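# Move foam block from desk to recessed far shelf

## Task

Pick up the small foam block from the desk and set it down on a shelf of the shelving unit at the far end of the aisle that is set back further than the other units; it must rest directly on the shelf board, not on top of a carton, and the robot must not tip over or be left leaning.

## Robot and tools

Robot: a Hello Robot Stretch 4, about 1.6 m tall, with one arm. It has an omni-wheel base (rim within 0.23 m of the base origin), a lift that rides up a mast, a telescoping arm pointing forward, and a wrist with yaw, pitch and roll ending in a two-finger gripper.

Frames: the base frame sits on the floor under the base centre, x forward, y left, z up, in metres. hand_pose (a point between the open fingertips) is reported in this frame and may be slightly wrong. The odometry frame is where the base frame was when the scene began; base_odometry counts wheel rotation only, so slip looks like travel. Heading there is in radians, left positive, -3.142 to 3.142.

Tool move runs one action and must always carry blocking: false; it returns in about half a second while motion continues. An action holds base, joints, or both, plus optional speeds, pace, contact_limits; or else end_of_arm alone. There is a single arm, so joints is one object keyed by joint name.
- base: a relative offset from where the base last reported itself, not a pose. {"translate_m": d} drives straight, forward positive, -2 to 2 m. {"strafe_m": d} slides sideways, left positive, -2 to 2 m. {"rotate_rad": d} spins in place, counter-clockwise positive, -3.2 to 3.2 rad. translate_m and strafe_m may be combined into one straight diagonal; rotate_rad goes alone.
- joints: absolute targets. lift_m 0 to 1.2 m; arm_m 0 to 0.55 m extension; wrist_yaw_rad -1.134 to 4.276 (0 straight ahead, positive turns left, 3.14 tucked back; past 3.4 it may hit the arm); wrist_pitch_rad -1.117 to 4.259 (0 level, 1.57 pointing down); wrist_roll_rad -1.117 to 4.259 (0 fingers level, positive clockwise seen from behind); gripper_m -0.038 to 0.141 m fingertip gap (true gap may differ by up to 0.015; -0.02 or less makes fingers press together). Done tolerances: ±0.004 for lift, arm, gripper; ±0.02 rad for wrist joints. Out-of-range joint targets are clipped and reported; other bad values get the call refused; unknown keys make it invalid.
- pace: "slow", "default", "fast", "max". Base tops 0.1/0.3/0.4/0.6 m/s and 1/2/3/4 rad/s; lift 0.15/0.3/0.4/0.5 m/s; arm 0.1/0.4/0.6/0.7 m/s; wrist always 1.82 rad/s. A raised lift (above 0.2) slows the base, down to 0.3 m/s and 1 rad/s at full height.
- speeds: per-joint top speed instead of pace (not gripper).
- contact_limits: 0 to 1 per key (arm_m, lift_m, translate_m, strafe_m, rotate_rad), default 0.5; put each next to its own command. Even 0 on the arm needs a 15-40 N push to trigger; for a gentle press use 0 and aim 1-3 mm past contact. A base limit persists until a later action names base.
- {"end_of_arm": "enable_torque"} re-powers wrist or gripper motors that shut off.
Actions last at most 15 s; a move is cut at 14 s (time_out). A new move replaces targets only for what it names.

wait(seconds 0 to 10) returns state and images, ending early once everything is still. stop brakes all running motions and re-locks slack wheels. zoom_image(camera, region [x0,y0,x1,y1], max 504x504 px) enlarges part of a camera's latest image. finished_scene(scene) ends the scene; the result must hold without the robot. cameras argument: head_camera, head_left_camera, head_right_camera, wrist_camera or all; [] for none.

Result lines: "move" is done or the worst status. base_status/joint_status per motion: done, moving, off_target (may still push), contact_stop (held back, goes slack), time_out, limit_stop_at_own_body, limit_stop_at_tilt (lean over 6 degrees; lift, arm, wheels go limp), torque_fault. Any unrequested stop or refused call blocks the reply's following move/wait/finished_scene calls. on_its_own reports uncommanded behaviour, such as slack joints. lidar_m: 12 distances in 30-degree sectors, first straight ahead, counter-clockwise (4th left, 7th behind, 10th right); "-" is nothing or closer than 0.25 m. wrist_depth_mm: 7x7 median depths, 100-2000 mm. base_tilt in degrees (forward, right). motor_effort in percent with peaks in brackets; servo_current in mA. turned_by_wheels vs turned_by_imu disagreeing by over 0.1 rad suggests slipping or a collision. The pictures line lists image order.

Gripping: command a gap more than 0.015 below the object's width; about 0.06 below resists tugs. Check the grip through a gripper servo_current rise, not the reading. Occasional tugs on held items can happen. Fingertips pressed on a surface may jam.

Avoid: wrist hitting the body (gripper over base with lift under about 0.2, or 0.45 pointing down; tilting up with roll; yaw plus pitch below about -1.1; tilting or rolling while folded back). Don't turn or brake hard with heavy loads and arm extended. Avoid drops, slams, hard pushes, and releasing things while moving.

Each tool is called after "Request:" as name(argument=value, ...), one argument or row to a line, values as JSON.

## Session

Request:
move(
  blocking=false,
)

Scene clock: 0.00 s.
base_odometry: x=+0.000 y=+0.000 heading=+0.000
turned_by_wheels: +0.000
turned_by_imu: +0.000
base_tilt: forward=+0.4 right=+1.5
lidar_m: 0.98 0.98 1.13 1.93 1.07 1.58 2.71 2.70 1.20 0.99 0.99 1.15
base_status: not commanded
joint_positions: lift_m=+0.140 arm_m=+0.002 wrist_yaw_rad=+3.046 wrist_pitch_rad=+0.002 wrist_roll_rad=+0.000 gripper_m=+0.056
joint_status: not commanded
measured_speeds: all 0
motor_effort: lift_m=+20 arm_m=-4 wheel_0=+0 wheel_1=+0 wheel_2=+0
servo_current: wrist_yaw_rad=33 wrist_pitch_rad=33 wrist_roll_rad=26 gripper_m=46
hand_pose: x=-0.1056 y=+0.1144 z=+0.3181 quat_wxyz=(+0.048, -0.001, +0.000, +0.999) (m; base frame)
wrist_depth_mm: 136 139 - - - - - / 114 140 - - 1983 - - / 123 150 - - - - - / 137 192 - - 1983 - - / - - - - 1808 1808 - / 1118 1138 196 1008 1078 1205 - / 798 723 831 152 759 866 854
pictures: head_camera, head_left_camera, head_right_camera, wrist_camera

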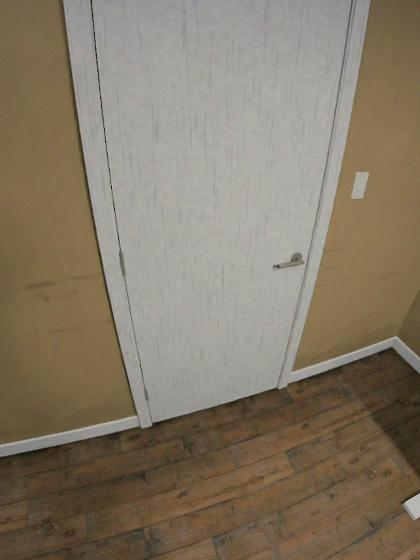

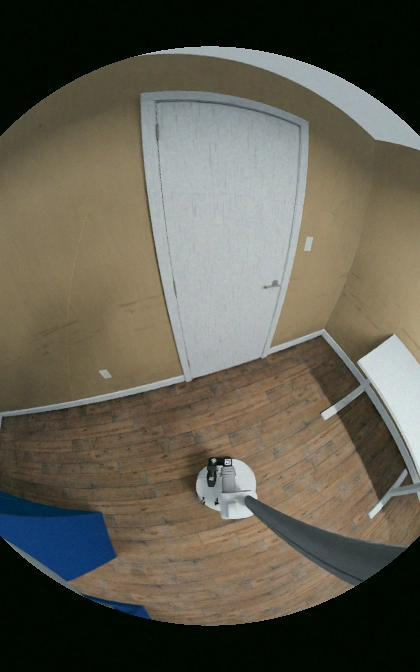

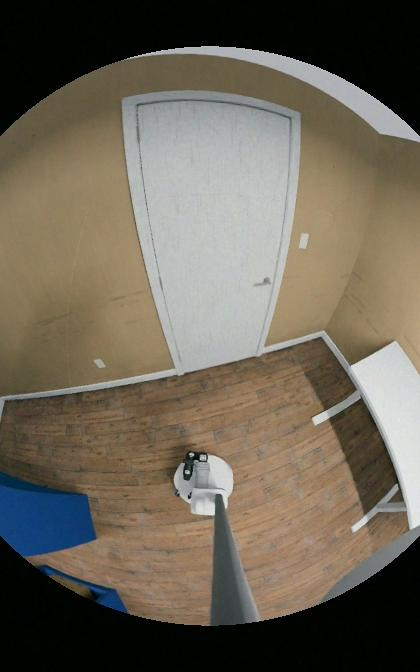

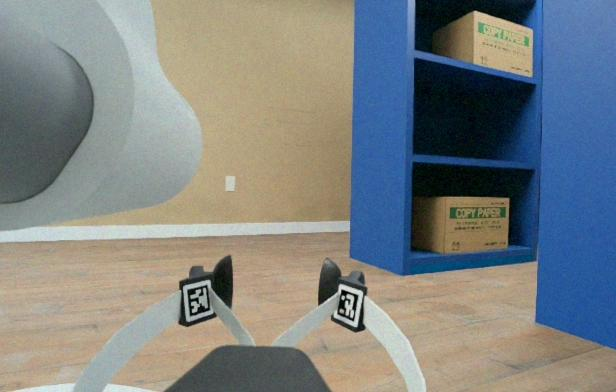

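Request:
move(
  base={"rotate_rad": -1.57},
  joints={"lift_m": 0.85},
  pace="fast",
  blocking=false,
  cameras=[],
)

Request:
wait(
  seconds=2.5,
)

Scene clock: 7.77 s.
move: moving
base_odometry: x=+0.000 y=+0.000 heading=-0.392
turned_by_wheels: -0.392
turned_by_imu: -0.386
base_tilt: forward=+0.4 right=+1.4
lidar_m: 1.10 0.97 1.02 1.27 1.10 1.09 1.60 2.69 2.72 1.10 0.97 1.01
base_status: rotate_rad moving
joint_positions: lift_m=+0.206 arm_m=+0.002 wrist_yaw_rad=+3.046 wrist_pitch_rad=+0.002 wrist_roll_rad=+0.000 gripper_m=+0.056
joint_status: lift_m moving
measured_speeds: translate_m=+0.001 strafe_m=-0.001 rotate_rad=-1.484 lift_m=+0.247 arm_m=+0.000 wrist_yaw_rad=+0.000 wrist_pitch_rad=+0.000 wrist_roll_rad=+0.000
motor_effort: lift_m=+28(28) arm_m=-4(4) wheel_0=+7(8) wheel_1=+9(9) wheel_2=+8(10)
servo_current: wrist_yaw_rad=39(46) wrist_pitch_rad=39(52) wrist_roll_rad=26(33) gripper_m=39(52)
hand_pose: x=-0.1056 y=+0.1144 z=+0.3832 quat_wxyz=(+0.048, -0.001, +0.000, +0.999) (m; base frame)
wrist_depth_mm: 137 139 - - - - - / 113 140 - - - - - / 121 146 1983 - - - - / 137 187 - - - - - / - - - 1983 - - 946 / 1281 1308 196 1138 178 - 976 / 917 778 960 153 866 931 917
pictures: none
No camera images: "cameras" was empty.

Scene clock: 10.13 s.
earlier move: done
base_odometry: x=+0.000 y=+0.000 heading=-1.570
turned_by_wheels: -1.178
turned_by_imu: -1.164
base_tilt: forward=+0.2 right=+1.3
lidar_m: 0.98 0.99 1.13 0.99 0.99 1.18 2.02 1.07 1.56 2.69 2.69 1.16
base_status: done
joint_positions: lift_m=+0.850 arm_m=+0.002 wrist_yaw_rad=+3.046 wrist_pitch_rad=+0.002 wrist_roll_rad=+0.000 gripper_m=+0.056
joint_status: all done
measured_speeds: all 0
motor_effort: lift_m=+24(28) arm_m=-4(4) wheel_0=+3(8) wheel_1=-1(10) wheel_2=+0(10)
servo_current: wrist_yaw_rad=33(46) wrist_pitch_rad=46(52) wrist_roll_rad=26(33) gripper_m=33(52)
hand_pose: x=-0.1056 y=+0.1144 z=+1.0273 quat_wxyz=(+0.048, -0.001, +0.000, +0.999) (m; base frame)
wrist_depth_mm: 136 140 - - - - - / 115 140 - - - - - / 124 153 - - - - - / 137 200 - - - - - / - - - - - - - / - - 198 - 178 - - / - - - 140 - - -
wait: 2.37 of 2.5 s (the move ended)
pictures: head_camera, head_left_camera, head_right_camera, wrist_camera
camera_calibration:
wrist_camera: T_world_to_cam=[[0.142551, 0.98883, 0.0435186, -0.165538], [0.0286928, 0.0398207, -0.998795, 1.0775], [-0.989371, 0.143628, -0.0226958, 0.132055], [0, 0, 0, 1]] pos_world=[0.123332, 0.101815, 1.08641]

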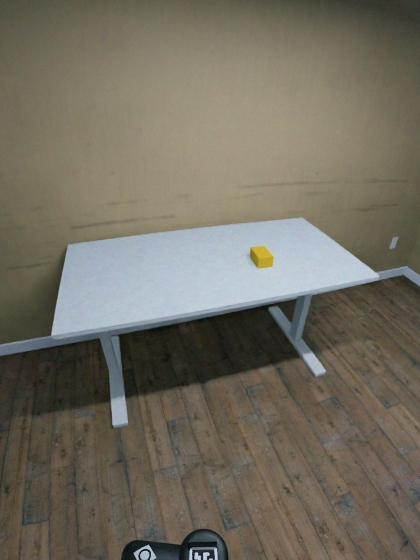

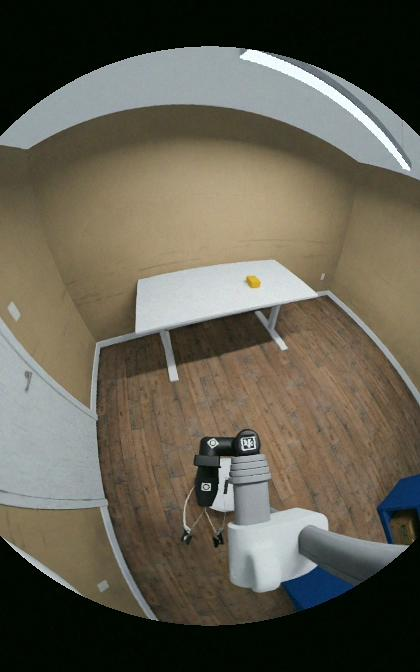

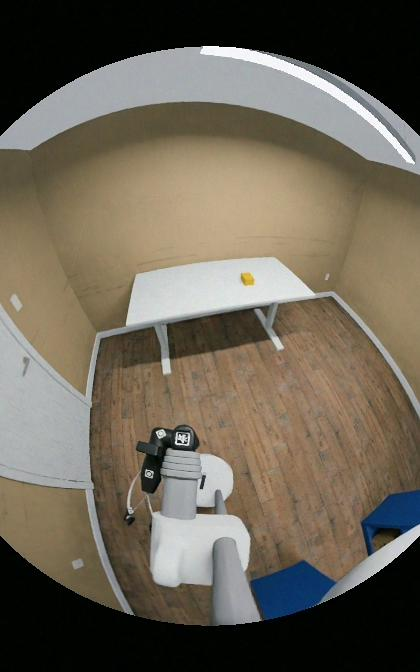

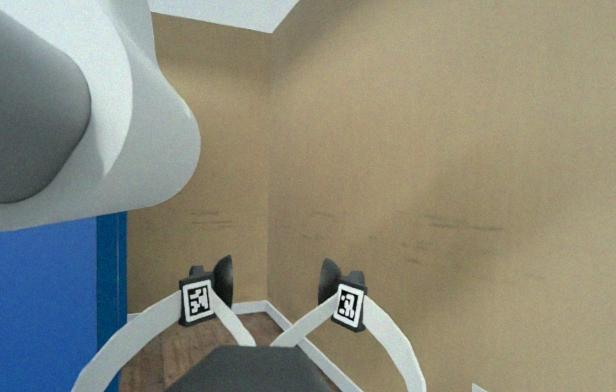

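Request:
move(
  joints={"wrist_yaw_rad": 0.0, "wrist_pitch_rad": 0.5, "gripper_m": 0.13},
  blocking=false,
  cameras=["head_camera"],
)

Request:
zoom_image(
  camera="head_camera",
  region=[220, 220, 310, 300],
)

Scene clock: 46.67 s.
move: moving
base_odometry: x=+0.000 y=+0.000 heading=-1.570
turned_by_wheels: +0.000
turned_by_imu: -0.001
base_tilt: forward=+0.2 right=+1.3
lidar_m: 0.99 0.97 1.13 0.97 0.99 1.17 2.03 1.06 1.55 2.70 2.70 1.17
base_status: not commanded
joint_positions: lift_m=+0.850 arm_m=+0.002 wrist_yaw_rad=+2.446 wrist_pitch_rad=+0.480 wrist_roll_rad=+0.000 gripper_m=+0.076
joint_status: wrist_yaw_rad moving; wrist_pitch_rad moving; gripper_m moving
measured_speeds: translate_m=+0.000 strafe_m=+0.000 rotate_rad=+0.000 lift_m=+0.000 arm_m=+0.000 wrist_yaw_rad=-1.815 wrist_pitch_rad=+0.596 wrist_roll_rad=+0.000
motor_effort: lift_m=+24(24) arm_m=-4(4) wheel_0=+3(3) wheel_1=-1(1) wheel_2=+0(0)
servo_current: wrist_yaw_rad=72(124) wrist_pitch_rad=59(85) wrist_roll_rad=33(33) gripper_m=91(91)
hand_pose: x=+0.0328 y=+0.2310 z=+0.8946 quat_wxyz=(+0.331, -0.224, +0.081, +0.913) (m; base frame)
wrist_depth_mm: - - - - - - - / - - - - - - - / - - - - - - - / - - - - - - - / 1708 1808 1808 1576 - - - / 1397 1397 198 1464 191 - - / 1229 1182 1255 149 1205 - -
pictures: head_camera

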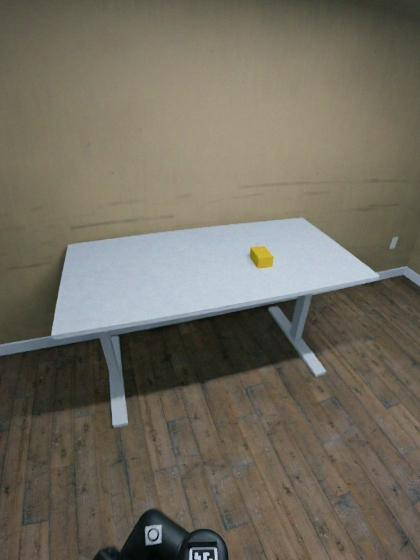

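Scaled by 5.600 from the camera's 420x560 image, which has a finer 1200x1600 frame.

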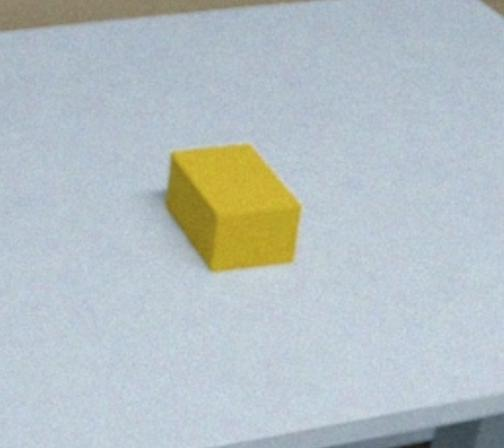

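Request:
move(
  base={"rotate_rad": 0.22},
  blocking=false,
  cameras=[],
)

Request:
wait(
  seconds=1.5,
  cameras=["head_camera", "wrist_camera"],
)

Scene clock: 60.83 s.
earlier move: done
move: moving
base_odometry: x=+0.000 y=+0.000 heading=-1.373
turned_by_wheels: +0.197
turned_by_imu: +0.193
base_tilt: forward=+0.2 right=+1.3
lidar_m: 0.98 1.02 1.08 0.99 1.04 1.37 1.06 1.11 1.58 2.68 1.52 1.07
base_status: rotate_rad moving
joint_positions: lift_m=+0.850 arm_m=+0.002 wrist_yaw_rad=+0.003 wrist_pitch_rad=+0.499 wrist_roll_rad=+0.000 gripper_m=+0.130
joint_status: all done
measured_speeds: translate_m=+0.000 strafe_m=+0.000 rotate_rad=+0.333 lift_m=+0.000 arm_m=+0.000 wrist_yaw_rad=+0.000 wrist_pitch_rad=+0.000 wrist_roll_rad=+0.000
motor_effort: lift_m=+24(24) arm_m=-4(4) wheel_0=-3(7) wheel_1=-2(7) wheel_2=-1(9)
servo_current: wrist_yaw_rad=33(46) wrist_pitch_rad=46(52) wrist_roll_rad=26(33) gripper_m=46(52)
hand_pose: x=+0.4266 y=-0.0866 z=+0.8897 quat_wxyz=(+0.969, +0.000, +0.247, +0.002) (m; base frame)
wrist_depth_mm: - - - - - - - / - - - - - - - / - - - - - - - / - - - - - 1983 1983 / 1618 1661 1661 1661 1708 1708 1708 / 1366 205 1281 1430 202 1430 1430 / 1138 1118 1182 - 1229 1205 1255
pictures: none
No camera images: "cameras" was empty.

Scene clock: 61.37 s.
earlier move: done
base_odometry: x=+0.000 y=+0.000 heading=-1.350
turned_by_wheels: +0.023
turned_by_imu: +0.023
base_tilt: forward=+0.2 right=+1.5
lidar_m: 0.98 1.02 1.06 0.98 1.04 1.38 1.06 1.09 1.56 2.69 1.48 1.06
base_status: done
joint_positions: lift_m=+0.850 arm_m=+0.002 wrist_yaw_rad=+0.003 wrist_pitch_rad=+0.499 wrist_roll_rad=+0.000 gripper_m=+0.130
joint_status: all done
measured_speeds: all 0
motor_effort: lift_m=+24(24) arm_m=-4(4) wheel_0=-1(7) wheel_1=-1(7) wheel_2=+0(9)
servo_current: wrist_yaw_rad=33(46) wrist_pitch_rad=33(52) wrist_roll_rad=26(33) gripper_m=39(52)
hand_pose: x=+0.4266 y=-0.0866 z=+0.8897 quat_wxyz=(+0.969, +0.000, +0.247, +0.002) (m; base frame)
wrist_depth_mm: - - - - - - - / - - - - - - - / - - - - - - - / 1756 - - - - - 1430 / 1661 1661 1661 1661 1756 1756 1756 / 1336 206 1281 1464 202 1397 1430 / 1138 1138 1182 - 1229 1182 1255
wait: 0.53 of 1.5 s (the move ended)
pictures: head_camera, wrist_camera
camera_calibration:
wrist_camera: T_world_to_cam=[[-0.018117, -0.997965, 0.0611356, -0.155822], [-0.498377, -0.0439943, -0.865843, 1.03213], [0.866771, -0.0461551, -0.496566, 0.297673], [0, 0, 0, 1]] pos_world=[0.253552, -0.0963576, 1.051]

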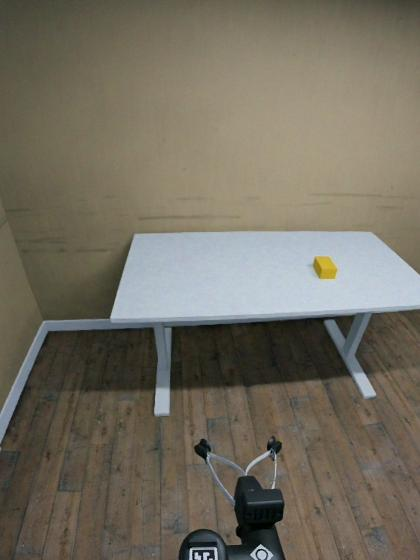

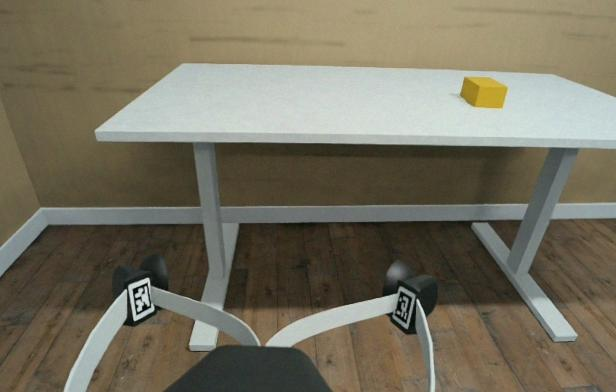

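Request:
move(
  base={"translate_m": 0.5, "strafe_m": -0.53},
  pace="fast",
  blocking=false,
  cameras=[],
)

Request:
wait(
  seconds=4,
  cameras=["head_camera", "wrist_camera"],
)

Scene clock: 75.17 s.
move: moving
base_odometry: x=-0.025 y=-0.037 heading=-1.350
turned_by_wheels: +0.000
turned_by_imu: -0.001
base_tilt: forward=+0.4 right=+1.4
lidar_m: 0.93 0.99 1.10 1.02 1.07 1.40 1.10 1.13 1.57 2.66 1.46 1.02
base_status: translate_m moving; strafe_m moving
joint_positions: lift_m=+0.850 arm_m=+0.002 wrist_yaw_rad=+0.003 wrist_pitch_rad=+0.499 wrist_roll_rad=+0.000 gripper_m=+0.130
joint_status: not commanded
measured_speeds: translate_m=+0.119 strafe_m=-0.124 rotate_rad=+0.005 lift_m=+0.000 arm_m=+0.000 wrist_yaw_rad=+0.000 wrist_pitch_rad=+0.000 wrist_roll_rad=+0.000
motor_effort: lift_m=+24(24) arm_m=-4(4) wheel_0=+10(11) wheel_1=-4(7) wheel_2=-9(9)
servo_current: wrist_yaw_rad=39(46) wrist_pitch_rad=33(52) wrist_roll_rad=26(33) gripper_m=46(52)
hand_pose: x=+0.4266 y=-0.0866 z=+0.8897 quat_wxyz=(+0.969, +0.000, +0.247, +0.002) (m; base frame)
wrist_depth_mm: - - - - - - - / - - - - - - - / - - - - - - - / 1708 - - - - - 1336 / 1618 1661 1661 1661 1756 1756 1756 / 1336 206 1281 1430 202 1397 1397 / 1138 1160 1182 - 1229 1205 1205
pictures: none
No camera images: "cameras" was empty.

Scene clock: 77.93 s.
earlier move: done
base_odometry: x=-0.408 y=-0.604 heading=-1.350
turned_by_wheels: +0.000
turned_by_imu: -0.002
base_tilt: forward=+0.5 right=+1.4
lidar_m: 0.51 0.55 0.70 1.52 1.61 2.15 1.52 1.65 2.27 2.14 0.82 0.56
base_status: done
joint_positions: lift_m=+0.850 arm_m=+0.002 wrist_yaw_rad=+0.003 wrist_pitch_rad=+0.499 wrist_roll_rad=+0.000 gripper_m=+0.130
joint_status: not commanded
measured_speeds: all 0
motor_effort: lift_m=+24(24) arm_m=-4(4) wheel_0=+0(12) wheel_1=-1(7) wheel_2=+1(10)
servo_current: wrist_yaw_rad=39(52) wrist_pitch_rad=52(52) wrist_roll_rad=26(33) gripper_m=52(52)
hand_pose: x=+0.4266 y=-0.0866 z=+0.8897 quat_wxyz=(+0.969, +0.000, +0.247, +0.002) (m; base frame)
wrist_depth_mm: - - - - - - - / - - - - - - - / - - - 574 - - - / - - - - - - - / - - - - - - - / 1308 193 182 1336 199 1397 1366 / 1138 1118 1205 - 1229 1205 1229
wait: 2.77 of 4 s (the move ended)
pictures: head_camera, wrist_camera
camera_calibration:
wrist_camera: T_world_to_cam=[[-0.0181167, -0.997965, 0.0611357, -0.155823], [-0.498383, -0.0439942, -0.86584, 1.03215], [0.866768, -0.0461552, -0.496572, 0.297693], [0, 0, 0, 1]] pos_world=[0.253552, -0.0963576, 1.05103]

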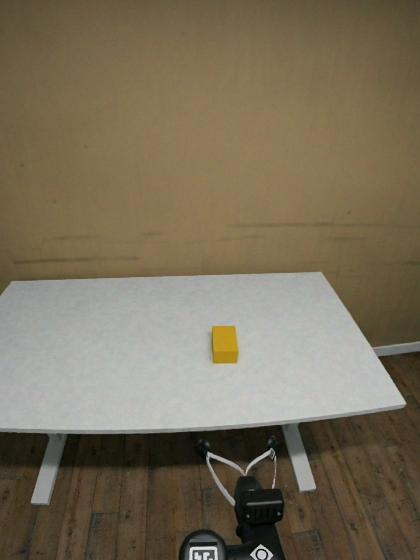

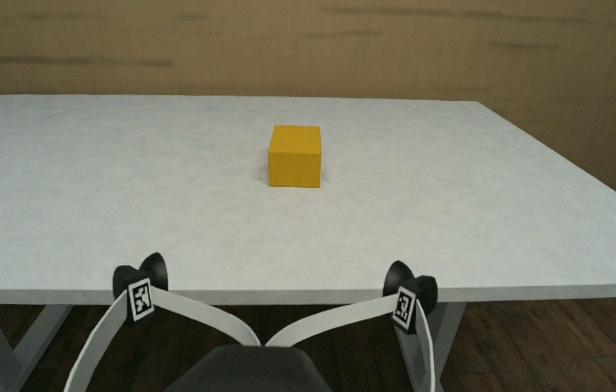

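Request:
move(
  base={"strafe_m": -0.01},
  joints={"lift_m": 0.765, "arm_m": 0.25},
  blocking=false,
  cameras=[],
)

Request:
wait(
  seconds=2,
  cameras=["head_camera", "wrist_camera"],
)

Scene clock: 103.90 s.
move: moving
base_odometry: x=-0.417 y=-0.606 heading=-1.350
turned_by_wheels: +0.000
turned_by_imu: +0.000
base_tilt: forward=+0.5 right=+1.2
lidar_m: 0.52 0.55 0.72 1.56 1.62 2.13 1.53 1.65 2.27 2.12 0.84 0.55
base_status: strafe_m moving
joint_positions: lift_m=+0.811 arm_m=+0.054 wrist_yaw_rad=+0.003 wrist_pitch_rad=+0.499 wrist_roll_rad=+0.000 gripper_m=+0.130
joint_status: lift_m moving; arm_m moving
measured_speeds: translate_m=+0.000 strafe_m=+0.000 rotate_rad=+0.000 lift_m=-0.149 arm_m=+0.199 wrist_yaw_rad=+0.000 wrist_pitch_rad=+0.000 wrist_roll_rad=+0.000
motor_effort: lift_m=+11(22) arm_m=+7(8) wheel_0=+3(9) wheel_1=+1(8) wheel_2=+0(2)
servo_current: wrist_yaw_rad=39(46) wrist_pitch_rad=46(52) wrist_roll_rad=33(33) gripper_m=46(52)
hand_pose: x=+0.4788 y=-0.0866 z=+0.8513 quat_wxyz=(+0.969, +0.000, +0.247, +0.002) (m; base frame)
wrist_depth_mm: - - - - - - - / - - - - - - - / - - - 517 - - - / - - - - - - - / - - - - - - - / - 193 183 - 200 1308 1336 / 1118 1098 1160 - 1182 1160 1205
pictures: none
No camera images: "cameras" was empty.

Scene clock: 105.27 s.
earlier move: done
base_odometry: x=-0.417 y=-0.606 heading=-1.350
turned_by_wheels: +0.000
turned_by_imu: +0.000
base_tilt: forward=+0.4 right=+1.2
lidar_m: 0.53 0.54 0.72 1.56 1.60 2.14 1.53 1.64 2.28 2.12 0.80 0.55
base_status: done
joint_positions: lift_m=+0.765 arm_m=+0.250 wrist_yaw_rad=+0.003 wrist_pitch_rad=+0.500 wrist_roll_rad=+0.000 gripper_m=+0.130
joint_status: all done
measured_speeds: all 0
motor_effort: lift_m=+14(22) arm_m=+7(9) wheel_0=+3(9) wheel_1=+1(8) wheel_2=+0(2)
servo_current: wrist_yaw_rad=33(46) wrist_pitch_rad=46(59) wrist_roll_rad=26(33) gripper_m=39(59)
hand_pose: x=+0.6741 y=-0.0866 z=+0.8055 quat_wxyz=(+0.969, +0.000, +0.247, +0.002) (m; base frame)
wrist_depth_mm: - - - - - - - / - - - - - - - / - - 342 347 - - - / - - 310 310 - - - / - - - - - - - / - 189 171 - 195 - - / - - - - - - -
wait: 1.37 of 2 s (the move ended)
pictures: head_camera, wrist_camera
camera_calibration:
wrist_camera: T_world_to_cam=[[-0.0182631, -0.997962, 0.0611376, -0.146133], [-0.498466, -0.0439187, -0.865796, 1.0826], [0.866717, -0.0462872, -0.496648, 0.0414603], [0, 0, 0, 1]] pos_world=[0.501035, -0.0963699, 0.966834]

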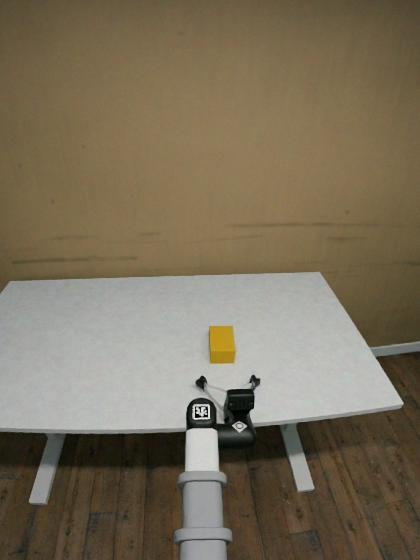

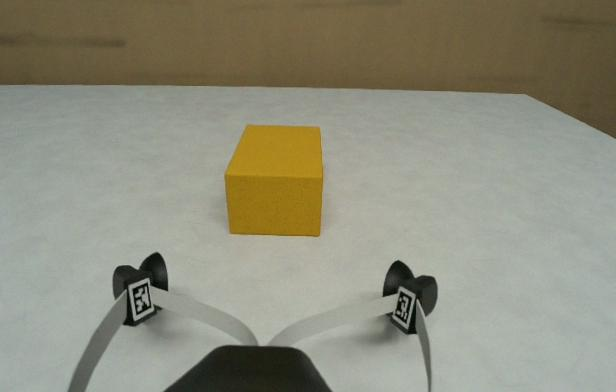

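Request:
move(
  joints={"arm_m": 0.4},
  blocking=false,
  contact_limits={"arm_m": 0.3},
  cameras=[],
)

Request:
wait(
  seconds=1.5,
  cameras=[],
)

Request:
move(
  joints={"gripper_m": 0.015},
  blocking=false,
  cameras=[],
)

Request:
wait(
  seconds=2.5,
  cameras=["head_camera", "wrist_camera"],
)

Scene clock: 118.90 s.
move: moving
base_odometry: x=-0.417 y=-0.606 heading=-1.350
turned_by_wheels: +0.000
turned_by_imu: -0.001
base_tilt: forward=+0.4 right=+1.4
lidar_m: 0.53 0.54 0.72 1.55 1.61 2.11 1.55 1.62 2.27 2.13 0.81 0.55
base_status: not commanded
joint_positions: lift_m=+0.765 arm_m=+0.302 wrist_yaw_rad=+0.003 wrist_pitch_rad=+0.500 wrist_roll_rad=+0.000 gripper_m=+0.130
joint_status: arm_m moving
measured_speeds: translate_m=+0.000 strafe_m=+0.000 rotate_rad=+0.000 lift_m=+0.000 arm_m=+0.198 wrist_yaw_rad=+0.000 wrist_pitch_rad=+0.000 wrist_roll_rad=+0.000
motor_effort: lift_m=+14(14) arm_m=+6(9) wheel_0=+3(3) wheel_1=+1(1) wheel_2=+0(0)
servo_current: wrist_yaw_rad=39(39) wrist_pitch_rad=46(46) wrist_roll_rad=26(39) gripper_m=52(52)
contact_limits: arm_m 0.3
hand_pose: x=+0.7266 y=-0.0866 z=+0.8055 quat_wxyz=(+0.969, +0.000, +0.247, +0.002) (m; base frame)
wrist_depth_mm: - - - - - - - / - - - - - - - / - - 340 342 - - - / - - 268 272 - - - / - - 283 285 - - - / - 189 171 - 195 - - / - - - - - - -
pictures: none
No camera images: "cameras" was empty.

Scene clock: 119.90 s.
earlier move: done
base_odometry: x=-0.417 y=-0.606 heading=-1.350
turned_by_wheels: +0.000
turned_by_imu: +0.000
base_tilt: forward=+0.5 right=+1.5
lidar_m: 0.53 0.53 0.73 1.55 1.60 2.10 1.54 1.65 2.25 2.10 0.79 0.54
base_status: not commanded
joint_positions: lift_m=+0.765 arm_m=+0.400 wrist_yaw_rad=+0.003 wrist_pitch_rad=+0.500 wrist_roll_rad=+0.000 gripper_m=+0.130
joint_status: all done
measured_speeds: all 0
motor_effort: lift_m=+14(14) arm_m=+6(9) wheel_0=+3(4) wheel_1=+1(1) wheel_2=+0(0)
servo_current: wrist_yaw_rad=46(46) wrist_pitch_rad=39(52) wrist_roll_rad=33(39) gripper_m=46(52)
contact_limits: arm_m 0.3
hand_pose: x=+0.8241 y=-0.0866 z=+0.8055 quat_wxyz=(+0.969, +0.000, +0.247, +0.002) (m; base frame)
wrist_depth_mm: - - - - - - - / - - - - - - - / - - - - - - - / - - 255 258 - - - / - - 211 215 - - - / - 187 184 184 195 - - / - - 200 - - - -
wait: 1.00 of 1.5 s (the move ended)
pictures: none
No camera images: "cameras" was empty.

Scene clock: 120.40 s.
move: moving
base_odometry: x=-0.417 y=-0.606 heading=-1.350
turned_by_wheels: +0.000
turned_by_imu: +0.000
base_tilt: forward=+0.4 right=+1.5
lidar_m: 0.51 0.52 0.72 1.53 1.60 2.13 1.55 1.64 2.27 2.12 0.78 0.56
base_status: not commanded
joint_positions: lift_m=+0.765 arm_m=+0.400 wrist_yaw_rad=+0.003 wrist_pitch_rad=+0.500 wrist_roll_rad=+0.000 gripper_m=+0.116
joint_status: gripper_m moving
measured_speeds: all 0
motor_effort: lift_m=+14(14) arm_m=+7(7) wheel_0=+3(3) wheel_1=+1(1) wheel_2=+0(0)
servo_current: wrist_yaw_rad=39(39) wrist_pitch_rad=39(59) wrist_roll_rad=26(33) gripper_m=91(130)
contact_limits: arm_m 0.3
hand_pose: x=+0.8241 y=-0.0866 z=+0.8055 quat_wxyz=(+0.969, +0.000, +0.247, +0.002) (m; base frame)
wrist_depth_mm: - - - - - - - / - - - - - - - / - - - - - - - / - - 255 258 - - - / - - 213 215 - - - / - 185 185 185 193 - - / - - 202 - - - -
pictures: none
No camera images: "cameras" was empty.

Scene clock: 121.93 s.
earlier move: done
base_odometry: x=-0.417 y=-0.606 heading=-1.350
turned_by_wheels: +0.000
turned_by_imu: +0.000
base_tilt: forward=+0.4 right=+1.3
lidar_m: 0.52 0.53 0.72 1.55 1.59 2.13 1.55 1.64 2.27 2.11 0.81 0.55
base_status: not commanded
joint_positions: lift_m=+0.765 arm_m=+0.400 wrist_yaw_rad=+0.003 wrist_pitch_rad=+0.500 wrist_roll_rad=+0.000 gripper_m=+0.016
joint_status: all done
measured_speeds: all 0
motor_effort: lift_m=+14(14) arm_m=+6(7) wheel_0=+3(3) wheel_1=+1(1) wheel_2=+0(0)
servo_current: wrist_yaw_rad=46(46) wrist_pitch_rad=39(59) wrist_roll_rad=26(33) gripper_m=137(293)
contact_limits: arm_m 0.3
hand_pose: x=+0.8241 y=-0.0866 z=+0.8054 quat_wxyz=(+0.969, +0.000, +0.247, +0.002) (m; base frame)
wrist_depth_mm: - - - - - - - / - - - - - - - / - - - - - - - / - - 248 241 - - - / - - 188 199 - - - / - 175 167 168 180 - - / - - 175 174 - 140 -
wait: 1.53 of 2.5 s (the move ended)
pictures: head_camera, wrist_camera
camera_calibration:
wrist_camera: T_world_to_cam=[[-0.0182637, -0.997962, 0.0611412, -0.143396], [-0.49861, -0.0439138, -0.865713, 1.15738], [0.866634, -0.0462967, -0.496792, -0.0883767], [0, 0, 0, 1]] pos_world=[0.651052, -0.0963707, 0.966821]

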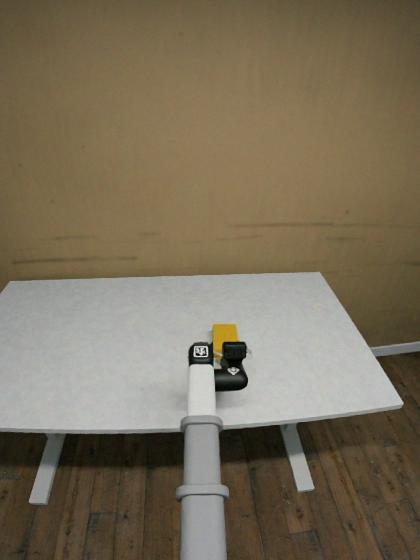

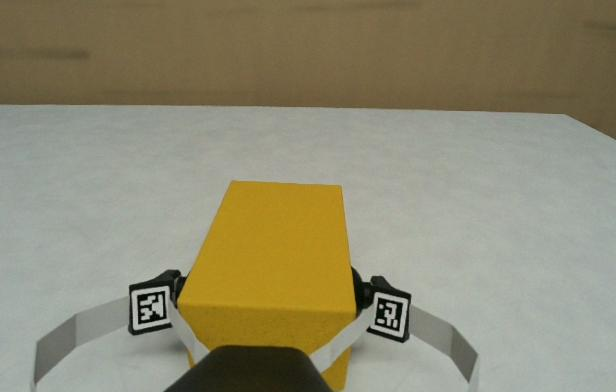

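Request:
move(
  joints={"lift_m": 0.88},
  blocking=false,
  cameras=[],
)

Request:
wait(
  seconds=0.6,
  cameras=["wrist_camera"],
)

Request:
move(
  base={"translate_m": -0.2},
  joints={"arm_m": 0.0},
  blocking=false,
  cameras=[],
)

Request:
wait(
  seconds=2,
  cameras=["head_right_camera", "wrist_camera"],
)

Scene clock: 133.17 s.
move: moving
base_odometry: x=-0.417 y=-0.606 heading=-1.350
turned_by_wheels: +0.000
turned_by_imu: -0.001
base_tilt: forward=+0.3 right=+1.4
lidar_m: 0.51 0.54 0.73 1.53 1.59 2.15 1.56 1.63 2.27 2.11 0.77 0.53
base_status: not commanded
joint_positions: lift_m=+0.804 arm_m=+0.400 wrist_yaw_rad=+0.003 wrist_pitch_rad=+0.500 wrist_roll_rad=+0.000 gripper_m=+0.016
joint_status: lift_m moving
measured_speeds: translate_m=+0.000 strafe_m=+0.000 rotate_rad=+0.000 lift_m=+0.149 arm_m=+0.000 wrist_yaw_rad=+0.000 wrist_pitch_rad=+0.000 wrist_roll_rad=+0.000
motor_effort: lift_m=+26(27) arm_m=+6(6) wheel_0=+3(3) wheel_1=+1(1) wheel_2=+0(0)
servo_current: wrist_yaw_rad=26(39) wrist_pitch_rad=52(52) wrist_roll_rad=33(33) gripper_m=137(137)
contact_limits: arm_m 0.3
hand_pose: x=+0.8241 y=-0.0866 z=+0.8438 quat_wxyz=(+0.969, +0.000, +0.247, +0.002) (m; base frame)
wrist_depth_mm: - - - - - - - / - - - - - - - / - - - - - - - / - - 249 240 - - - / - - 189 199 - - - / - 175 167 168 180 - - / - - 175 174 - 140 -
pictures: none
No camera images: "cameras" was empty.

Scene clock: 133.77 s.
earlier move: moving
base_odometry: x=-0.417 y=-0.606 heading=-1.350
turned_by_wheels: +0.000
turned_by_imu: +0.000
base_tilt: forward=+0.3 right=+1.4
lidar_m: 0.50 0.54 0.71 1.54 1.60 2.16 1.54 1.63 2.26 2.11 0.77 0.52
base_status: not commanded
joint_positions: lift_m=+0.877 arm_m=+0.400 wrist_yaw_rad=+0.003 wrist_pitch_rad=+0.500 wrist_roll_rad=+0.000 gripper_m=+0.016
joint_status: lift_m moving
measured_speeds: translate_m=+0.000 strafe_m=+0.000 rotate_rad=+0.000 lift_m=+0.043 arm_m=+0.000 wrist_yaw_rad=+0.000 wrist_pitch_rad=+0.000 wrist_roll_rad=+0.000
motor_effort: lift_m=+26(27) arm_m=+6(6) wheel_0=+3(3) wheel_1=+1(1) wheel_2=+0(0)
servo_current: wrist_yaw_rad=39(46) wrist_pitch_rad=33(52) wrist_roll_rad=26(33) gripper_m=124(137)
contact_limits: arm_m 0.3
hand_pose: x=+0.8241 y=-0.0866 z=+0.9172 quat_wxyz=(+0.969, +0.000, +0.247, +0.002) (m; base frame)
wrist_depth_mm: - - - - - - - / - - - - - - - / - - - - - - - / - - 236 240 - - - / - - 189 198 - - - / - 175 167 168 180 - - / - - 175 174 - 140 -
wait: 0.60 s; no rest
pictures: wrist_camera
camera_calibration:
wrist_camera: T_world_to_cam=[[-0.0182565, -0.997962, 0.0611436, -0.150234], [-0.498711, -0.043914, -0.865655, 1.2541], [0.866576, -0.0462968, -0.496893, -0.0327314], [0, 0, 0, 1]] pos_world=[0.651057, -0.0963707, 1.07854]

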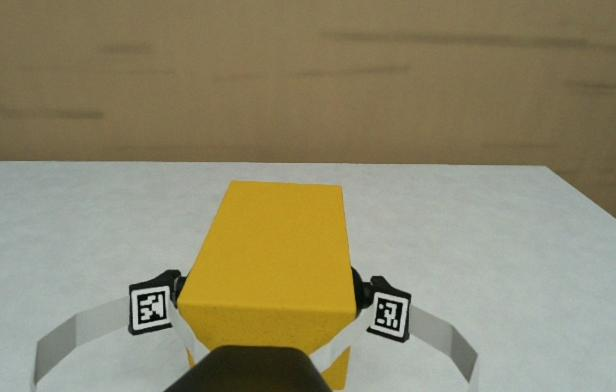

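Scene clock: 134.27 s.
move: moving
base_odometry: x=-0.424 y=-0.574 heading=-1.350
turned_by_wheels: +0.000
turned_by_imu: +0.000
base_tilt: forward=+0.4 right=+1.4
lidar_m: 0.56 0.57 0.79 1.55 1.60 2.13 1.52 1.63 2.27 2.13 0.88 0.60
base_status: translate_m moving
joint_positions: lift_m=+0.880 arm_m=+0.348 wrist_yaw_rad=+0.003 wrist_pitch_rad=+0.500 wrist_roll_rad=+0.000 gripper_m=+0.016
joint_status: lift_m moving; arm_m moving
joint sent to its limit — arm_m, lower limit.
measured_speeds: translate_m=-0.124 strafe_m=+0.000 rotate_rad=-0.003 lift_m=+0.000 arm_m=-0.198 wrist_yaw_rad=+0.000 wrist_pitch_rad=+0.000 wrist_roll_rad=+0.000
motor_effort: lift_m=+24(26) arm_m=-5(10) wheel_0=-6(7) wheel_1=-4(7) wheel_2=+9(9)
servo_current: wrist_yaw_rad=33(46) wrist_pitch_rad=39(46) wrist_roll_rad=33(33) gripper_m=130(137)
hand_pose: x=+0.7720 y=-0.0866 z=+0.9195 quat_wxyz=(+0.969, +0.000, +0.247, +0.002) (m; base frame)
wrist_depth_mm: - - - - - - - / - - - - - - - / - - - - - - - / - - 236 240 - - - / - - 188 199 - - - / - 174 167 168 180 - - / - - - 173 - 140 -
pictures: none
No camera images: "cameras" was empty.

Scene clock: 136.10 s.
earlier move: done
base_odometry: x=-0.461 y=-0.411 heading=-1.350
turned_by_wheels: +0.000
turned_by_imu: -0.001
base_tilt: forward=+0.4 right=+1.4
lidar_m: 0.70 0.74 0.99 1.54 1.61 1.44 1.34 1.46 2.27 2.12 2.17 0.77
base_status: done
joint_positions: lift_m=+0.880 arm_m=+0.002 wrist_yaw_rad=+0.003 wrist_pitch_rad=+0.500 wrist_roll_rad=+0.000 gripper_m=+0.016
joint_status: all done
joint sent to its limit — arm_m, lower limit.
measured_speeds: all 0
motor_effort: lift_m=+24(26) arm_m=-6(10) wheel_0=-2(7) wheel_1=-2(7) wheel_2=-1(10)
servo_current: wrist_yaw_rad=39(46) wrist_pitch_rad=46(52) wrist_roll_rad=26(33) gripper_m=130(137)
hand_pose: x=+0.4267 y=-0.0866 z=+0.9196 quat_wxyz=(+0.969, +0.000, +0.247, +0.001) (m; base frame)
wrist_depth_mm: - - - - - - - / - - - - - - - / - - - - - - - / - - 236 241 - - - / - - 195 199 1118 1756 1661 / 1255 176 167 168 180 1499 1464 / 1160 1182 175 174 - 1160 1281
wait: 1.83 of 2 s (the move ended)
pictures: head_right_camera, wrist_camera
camera_calibration:
wrist_camera: T_world_to_cam=[[-0.0182676, -0.997962, 0.0611448, -0.157635], [-0.49876, -0.043907, -0.865628, 1.05803], [0.866548, -0.0463096, -0.496941, 0.312828], [0, 0, 0, 1]] pos_world=[0.253742, -0.0963719, 1.08095]

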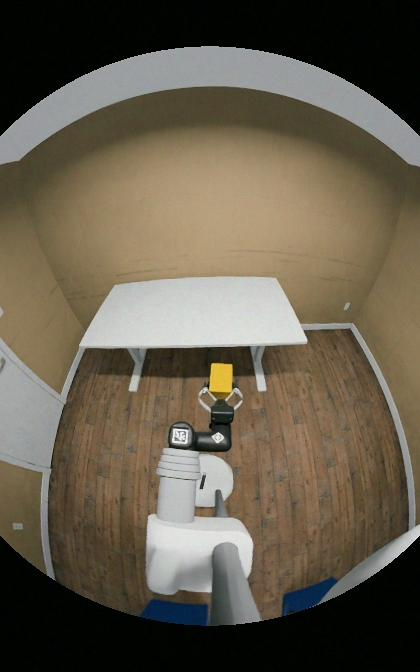

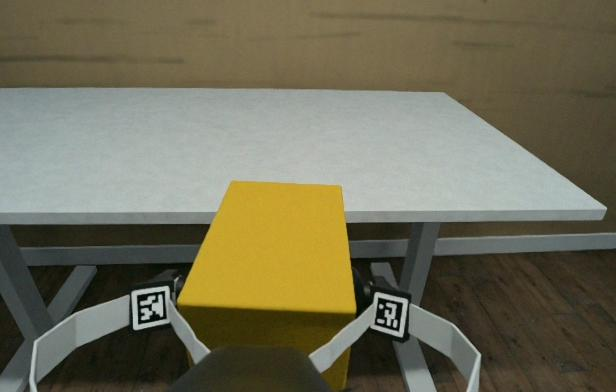

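Request:
move(
  base={"rotate_rad": -3.09},
  pace="fast",
  blocking=false,
  cameras=[],
)

Request:
wait(
  seconds=5,
)

Scene clock: 143.40 s.
move: moving
base_odometry: x=-0.461 y=-0.411 heading=-1.606
turned_by_wheels: -0.256
turned_by_imu: -0.253
base_tilt: forward=+0.3 right=+1.4
lidar_m: 0.70 0.72 0.83 1.56 1.54 1.78 1.34 1.34 1.50 2.14 2.14 0.87
base_status: rotate_rad moving
joint_positions: lift_m=+0.880 arm_m=+0.002 wrist_yaw_rad=+0.003 wrist_pitch_rad=+0.500 wrist_roll_rad=+0.000 gripper_m=+0.016
joint_status: not commanded
measured_speeds: translate_m=+0.000 strafe_m=+0.001 rotate_rad=-0.977 lift_m=+0.000 arm_m=+0.000 wrist_yaw_rad=+0.000 wrist_pitch_rad=+0.000 wrist_roll_rad=+0.000
motor_effort: lift_m=+24(24) arm_m=-6(6) wheel_0=+7(7) wheel_1=+5(7) wheel_2=+8(8)
servo_current: wrist_yaw_rad=39(46) wrist_pitch_rad=46(46) wrist_roll_rad=26(33) gripper_m=130(130)
hand_pose: x=+0.4267 y=-0.0866 z=+0.9196 quat_wxyz=(+0.969, +0.000, +0.247, +0.001) (m; base frame)
wrist_depth_mm: - - - - - - - / - - - - - - - / - - - - - - - / - - 236 240 - - - / - - 195 199 1808 1808 1808 / 1397 176 167 169 180 1537 1464 / 1182 1182 176 173 1229 1160 1281
pictures: none
No camera images: "cameras" was empty.

Scene clock: 145.87 s.
earlier move: done
base_odometry: x=-0.461 y=-0.411 heading=+1.843
turned_by_wheels: -2.834
turned_by_imu: -2.798
base_tilt: forward=+0.3 right=+1.4
lidar_m: 1.34 1.47 2.22 2.16 2.20 0.75 0.73 0.76 1.11 1.53 1.64 1.39
base_status: done
joint_positions: lift_m=+0.880 arm_m=+0.002 wrist_yaw_rad=+0.003 wrist_pitch_rad=+0.500 wrist_roll_rad=+0.000 gripper_m=+0.016
joint_status: not commanded
measured_speeds: all 0
motor_effort: lift_m=+24(24) arm_m=-6(7) wheel_0=+2(8) wheel_1=+1(10) wheel_2=-1(9)
servo_current: wrist_yaw_rad=33(46) wrist_pitch_rad=46(52) wrist_roll_rad=26(33) gripper_m=137(137)
hand_pose: x=+0.4267 y=-0.0866 z=+0.9196 quat_wxyz=(+0.969, +0.000, +0.247, +0.001) (m; base frame)
wrist_depth_mm: - 1808 - - - - - / - - - - - - - / - - - - - - - / - 1708 - 240 - - - / - 1618 204 198 1756 1756 1808 / 1397 175 167 169 180 1499 1464 / 1182 1182 175 174 1229 1160 1281
wait: 2.47 of 5 s (the move ended)
pictures: head_camera, head_left_camera, head_right_camera, wrist_camera
camera_calibration:
wrist_camera: T_world_to_cam=[[-0.0182676, -0.997962, 0.061145, -0.157638], [-0.498759, -0.0439072, -0.865628, 1.05807], [0.866548, -0.0463096, -0.496941, 0.312849], [0, 0, 0, 1]] pos_world=[0.253742, -0.0963719, 1.081]

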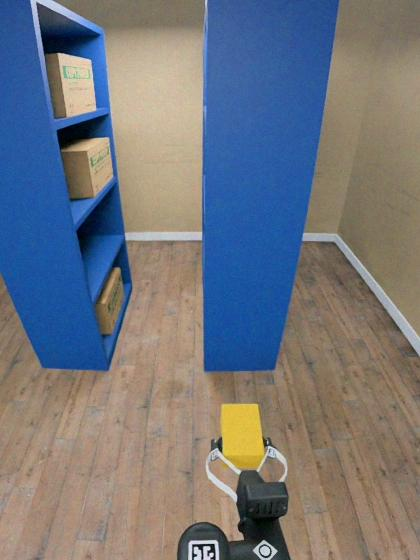

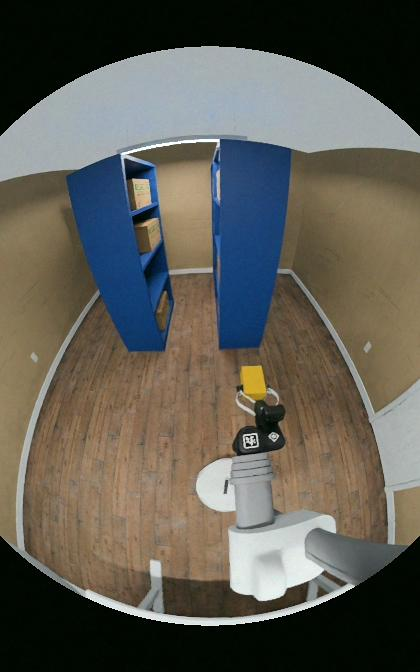

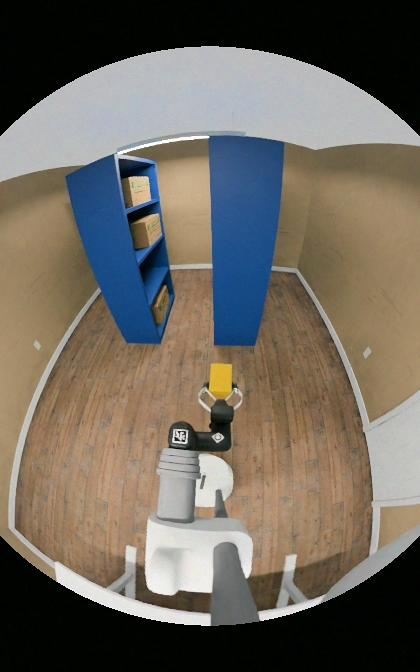

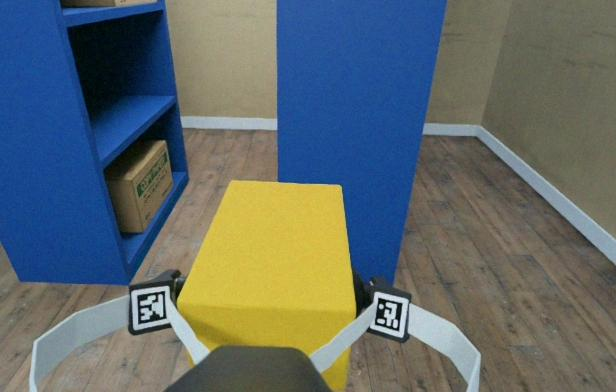

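Request:
move(
  base={"translate_m": 0.3, "strafe_m": 0.3},
  pace="fast",
  blocking=false,
  cameras=[],
)

Request:
wait(
  seconds=3,
  cameras=["head_camera", "head_left_camera", "head_right_camera"],
)

Request:
zoom_image(
  camera="head_left_camera",
  region=[80, 130, 320, 370],
)

Scene clock: 178.07 s.
move: moving
base_odometry: x=-0.500 y=-0.389 heading=+1.843
turned_by_wheels: +0.000
turned_by_imu: -0.001
base_tilt: forward=+0.2 right=+1.3
lidar_m: 1.28 1.42 2.21 2.11 2.22 0.78 0.76 0.80 1.09 1.58 1.67 1.35
base_status: translate_m moving; strafe_m moving
joint_positions: lift_m=+0.880 arm_m=+0.002 wrist_yaw_rad=+0.003 wrist_pitch_rad=+0.500 wrist_roll_rad=+0.000 gripper_m=+0.016
joint_status: not commanded
measured_speeds: translate_m=+0.120 strafe_m=+0.121 rotate_rad=-0.002 lift_m=+0.000 arm_m=+0.000 wrist_yaw_rad=+0.000 wrist_pitch_rad=+0.000 wrist_roll_rad=+0.000
motor_effort: lift_m=+24(24) arm_m=-6(6) wheel_0=-5(6) wheel_1=+11(11) wheel_2=-8(8)
servo_current: wrist_yaw_rad=46(46) wrist_pitch_rad=52(52) wrist_roll_rad=26(33) gripper_m=130(137)
hand_pose: x=+0.4267 y=-0.0867 z=+0.9196 quat_wxyz=(+0.969, +0.000, +0.247, +0.001) (m; base frame)
wrist_depth_mm: - 1808 - - - - - / - - - - - - - / - - - - - - - / - 1661 - 250 - - - / - 1661 204 199 1808 1808 1808 / 1397 175 167 168 180 1499 1464 / 1182 1182 175 174 1229 1160 1281
pictures: none
No camera images: "cameras" was empty.

Scene clock: 180.50 s.
earlier move: done
base_odometry: x=-0.831 y=-0.203 heading=+1.843
turned_by_wheels: +0.000
turned_by_imu: +0.001
base_tilt: forward=+0.2 right=+1.3
lidar_m: 1.08 1.06 1.94 1.84 1.92 1.07 1.03 1.06 1.54 1.85 1.94 1.08
base_status: done
joint_positions: lift_m=+0.880 arm_m=+0.002 wrist_yaw_rad=+0.003 wrist_pitch_rad=+0.500 wrist_roll_rad=+0.000 gripper_m=+0.016
joint_status: not commanded
measured_speeds: all 0
motor_effort: lift_m=+24(24) arm_m=-6(6) wheel_0=-2(7) wheel_1=-1(12) wheel_2=+0(9)
servo_current: wrist_yaw_rad=33(52) wrist_pitch_rad=59(59) wrist_roll_rad=33(33) gripper_m=130(137)
hand_pose: x=+0.4267 y=-0.0867 z=+0.9196 quat_wxyz=(+0.969, +0.000, +0.247, +0.001) (m; base frame)
wrist_depth_mm: - - - - 1618 - - / - - - - 1366 - - / - - - - 1255 - - / - - 1397 251 - - - / - - 204 198 - - 1808 / 1308 175 167 168 180 - 1499 / 1182 1182 175 174 1205 1138 1255
wait: 2.43 of 3 s (the move ended)
pictures: head_camera, head_left_camera, head_right_camera

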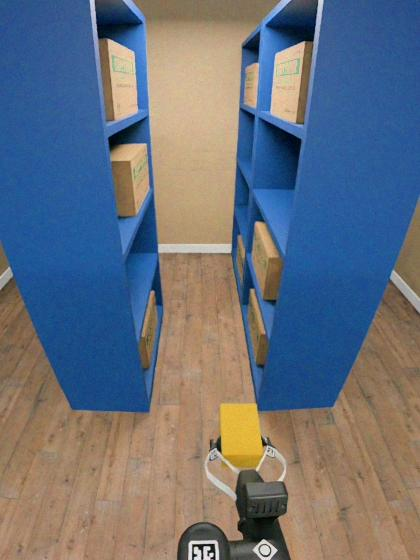

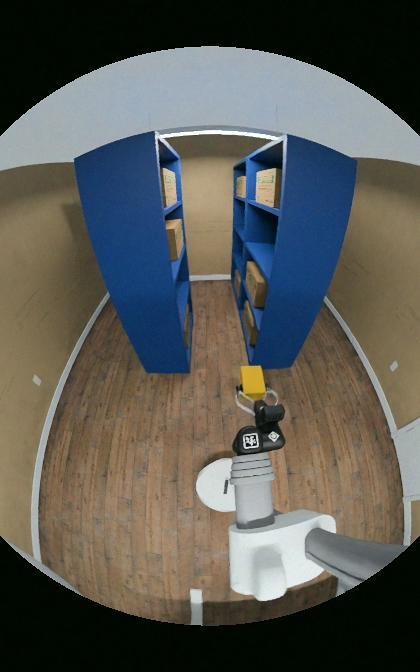

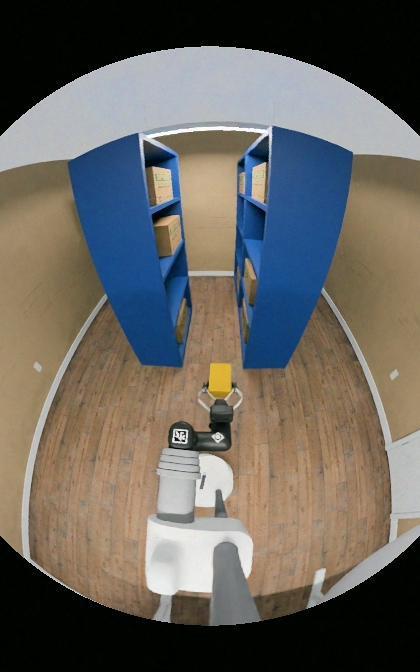

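Scaled by 2.100 from the camera's 420x672 image, which has a finer 600x960 frame.

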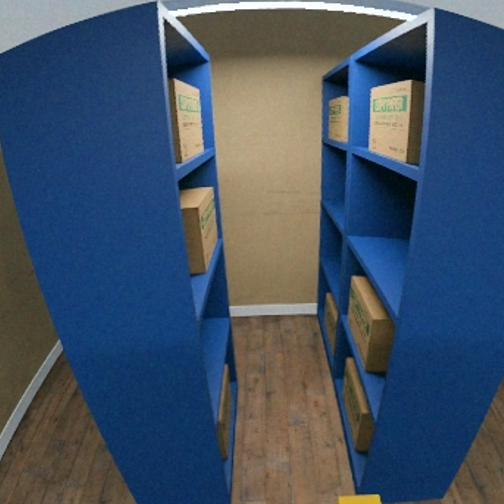

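Request:
zoom_image(
  camera="head_camera",
  region=[210, 20, 330, 180],
)

Request:
zoom_image(
  camera="head_camera",
  region=[210, 170, 330, 330],
)

Request:
zoom_image(
  camera="head_camera",
  region=[100, 170, 200, 330],
)

Scaled by 3.150 from the camera's 420x560 image, which has a finer 1200x1600 frame.

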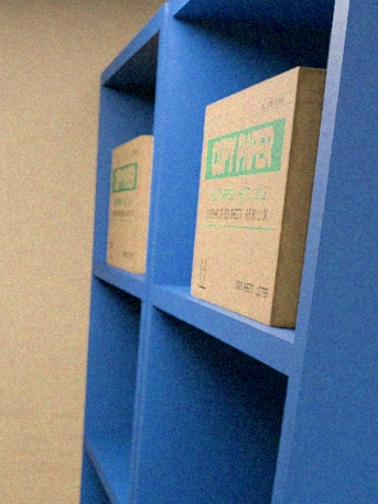

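Scaled by 3.150 from the camera's 420x560 image, which has a finer 1200x1600 frame.

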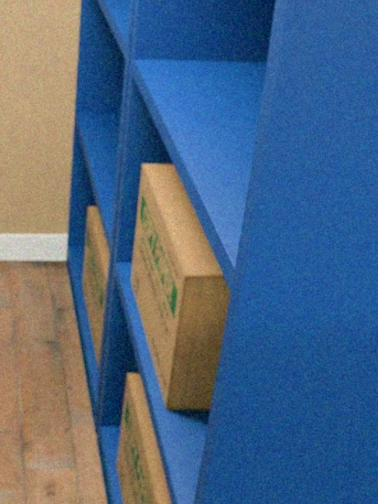

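Scaled by 3.150 from the camera's 420x560 image, which has a finer 1200x1600 frame.

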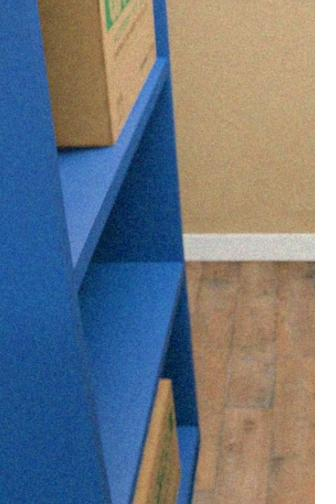

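Request:
move(
  base={"translate_m": 1.95, "strafe_m": -0.01},
  pace="default",
  blocking=false,
  contact_limits={"translate_m": 0.3},
  cameras=[],
)

Request:
wait(
  seconds=3.2,
  cameras=["head_camera"],
)

Scene clock: 233.70 s.
move: moving
base_odometry: x=-0.839 y=-0.171 heading=+1.843
turned_by_wheels: +0.000
turned_by_imu: +0.000
base_tilt: forward=+0.2 right=+1.2
lidar_m: 1.12 1.04 1.89 1.83 1.93 1.09 1.03 1.09 1.55 1.84 1.95 1.05
base_status: translate_m moving; strafe_m moving
joint_positions: lift_m=+0.880 arm_m=+0.002 wrist_yaw_rad=+0.003 wrist_pitch_rad=+0.500 wrist_roll_rad=+0.000 gripper_m=+0.016
joint_status: not commanded
measured_speeds: translate_m=+0.123 strafe_m=-0.001 rotate_rad=+0.003 lift_m=+0.000 arm_m=+0.000 wrist_yaw_rad=+0.000 wrist_pitch_rad=+0.000 wrist_roll_rad=+0.000
motor_effort: lift_m=+24(24) arm_m=-6(6) wheel_0=+7(7) wheel_1=+4(7) wheel_2=-8(9)
servo_current: wrist_yaw_rad=39(46) wrist_pitch_rad=26(52) wrist_roll_rad=33(39) gripper_m=124(137)
contact_limits: translate_m 0.3
hand_pose: x=+0.4267 y=-0.0867 z=+0.9196 quat_wxyz=(+0.969, +0.000, +0.247, +0.001) (m; base frame)
wrist_depth_mm: - - - - - - - / - - - - 1336 - - / - - - - 1255 - - / - - 1464 251 - - - / - - 204 198 - - 1808 / - 174 167 168 180 - 1464 / 1138 1160 175 173 1205 1160 1281
pictures: none
No camera images: "cameras" was empty.

Scene clock: 236.90 s.
earlier move: moving
base_odometry: x=-1.077 y=+0.698 heading=+1.843
turned_by_wheels: +0.000
turned_by_imu: -0.002
base_tilt: forward=+0.4 right=+1.4
lidar_m: 1.25 0.39 0.28 0.53 1.94 2.64 2.02 2.07 1.93 0.46 0.31 0.43
base_status: translate_m moving; strafe_m moving
joint_positions: lift_m=+0.880 arm_m=+0.002 wrist_yaw_rad=+0.003 wrist_pitch_rad=+0.500 wrist_roll_rad=+0.000 gripper_m=+0.016
joint_status: not commanded
measured_speeds: translate_m=+0.300 strafe_m=-0.002 rotate_rad=+0.000 lift_m=+0.000 arm_m=+0.000 wrist_yaw_rad=+0.000 wrist_pitch_rad=+0.000 wrist_roll_rad=+0.000
motor_effort: lift_m=+24(24) arm_m=-6(6) wheel_0=+4(8) wheel_1=+3(7) wheel_2=-5(10)
servo_current: wrist_yaw_rad=39(46) wrist_pitch_rad=46(65) wrist_roll_rad=33(39) gripper_m=117(137)
contact_limits: translate_m 0.3
hand_pose: x=+0.4267 y=-0.0867 z=+0.9196 quat_wxyz=(+0.969, +0.000, +0.247, +0.001) (m; base frame)
wrist_depth_mm: 591 - - - 1281 - - / - - - - 788 - - / - - - - 891 683 - / - - 263 251 759 574 574 / - - 204 198 750 492 452 / - 174 167 168 180 442 368 / 147 854 175 174 831 387 375
wait: 3.20 s; no rest
pictures: head_camera

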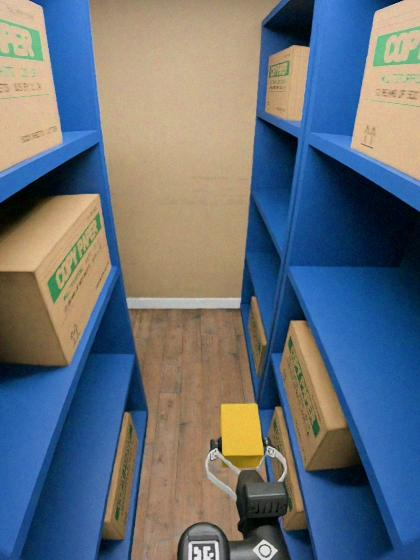

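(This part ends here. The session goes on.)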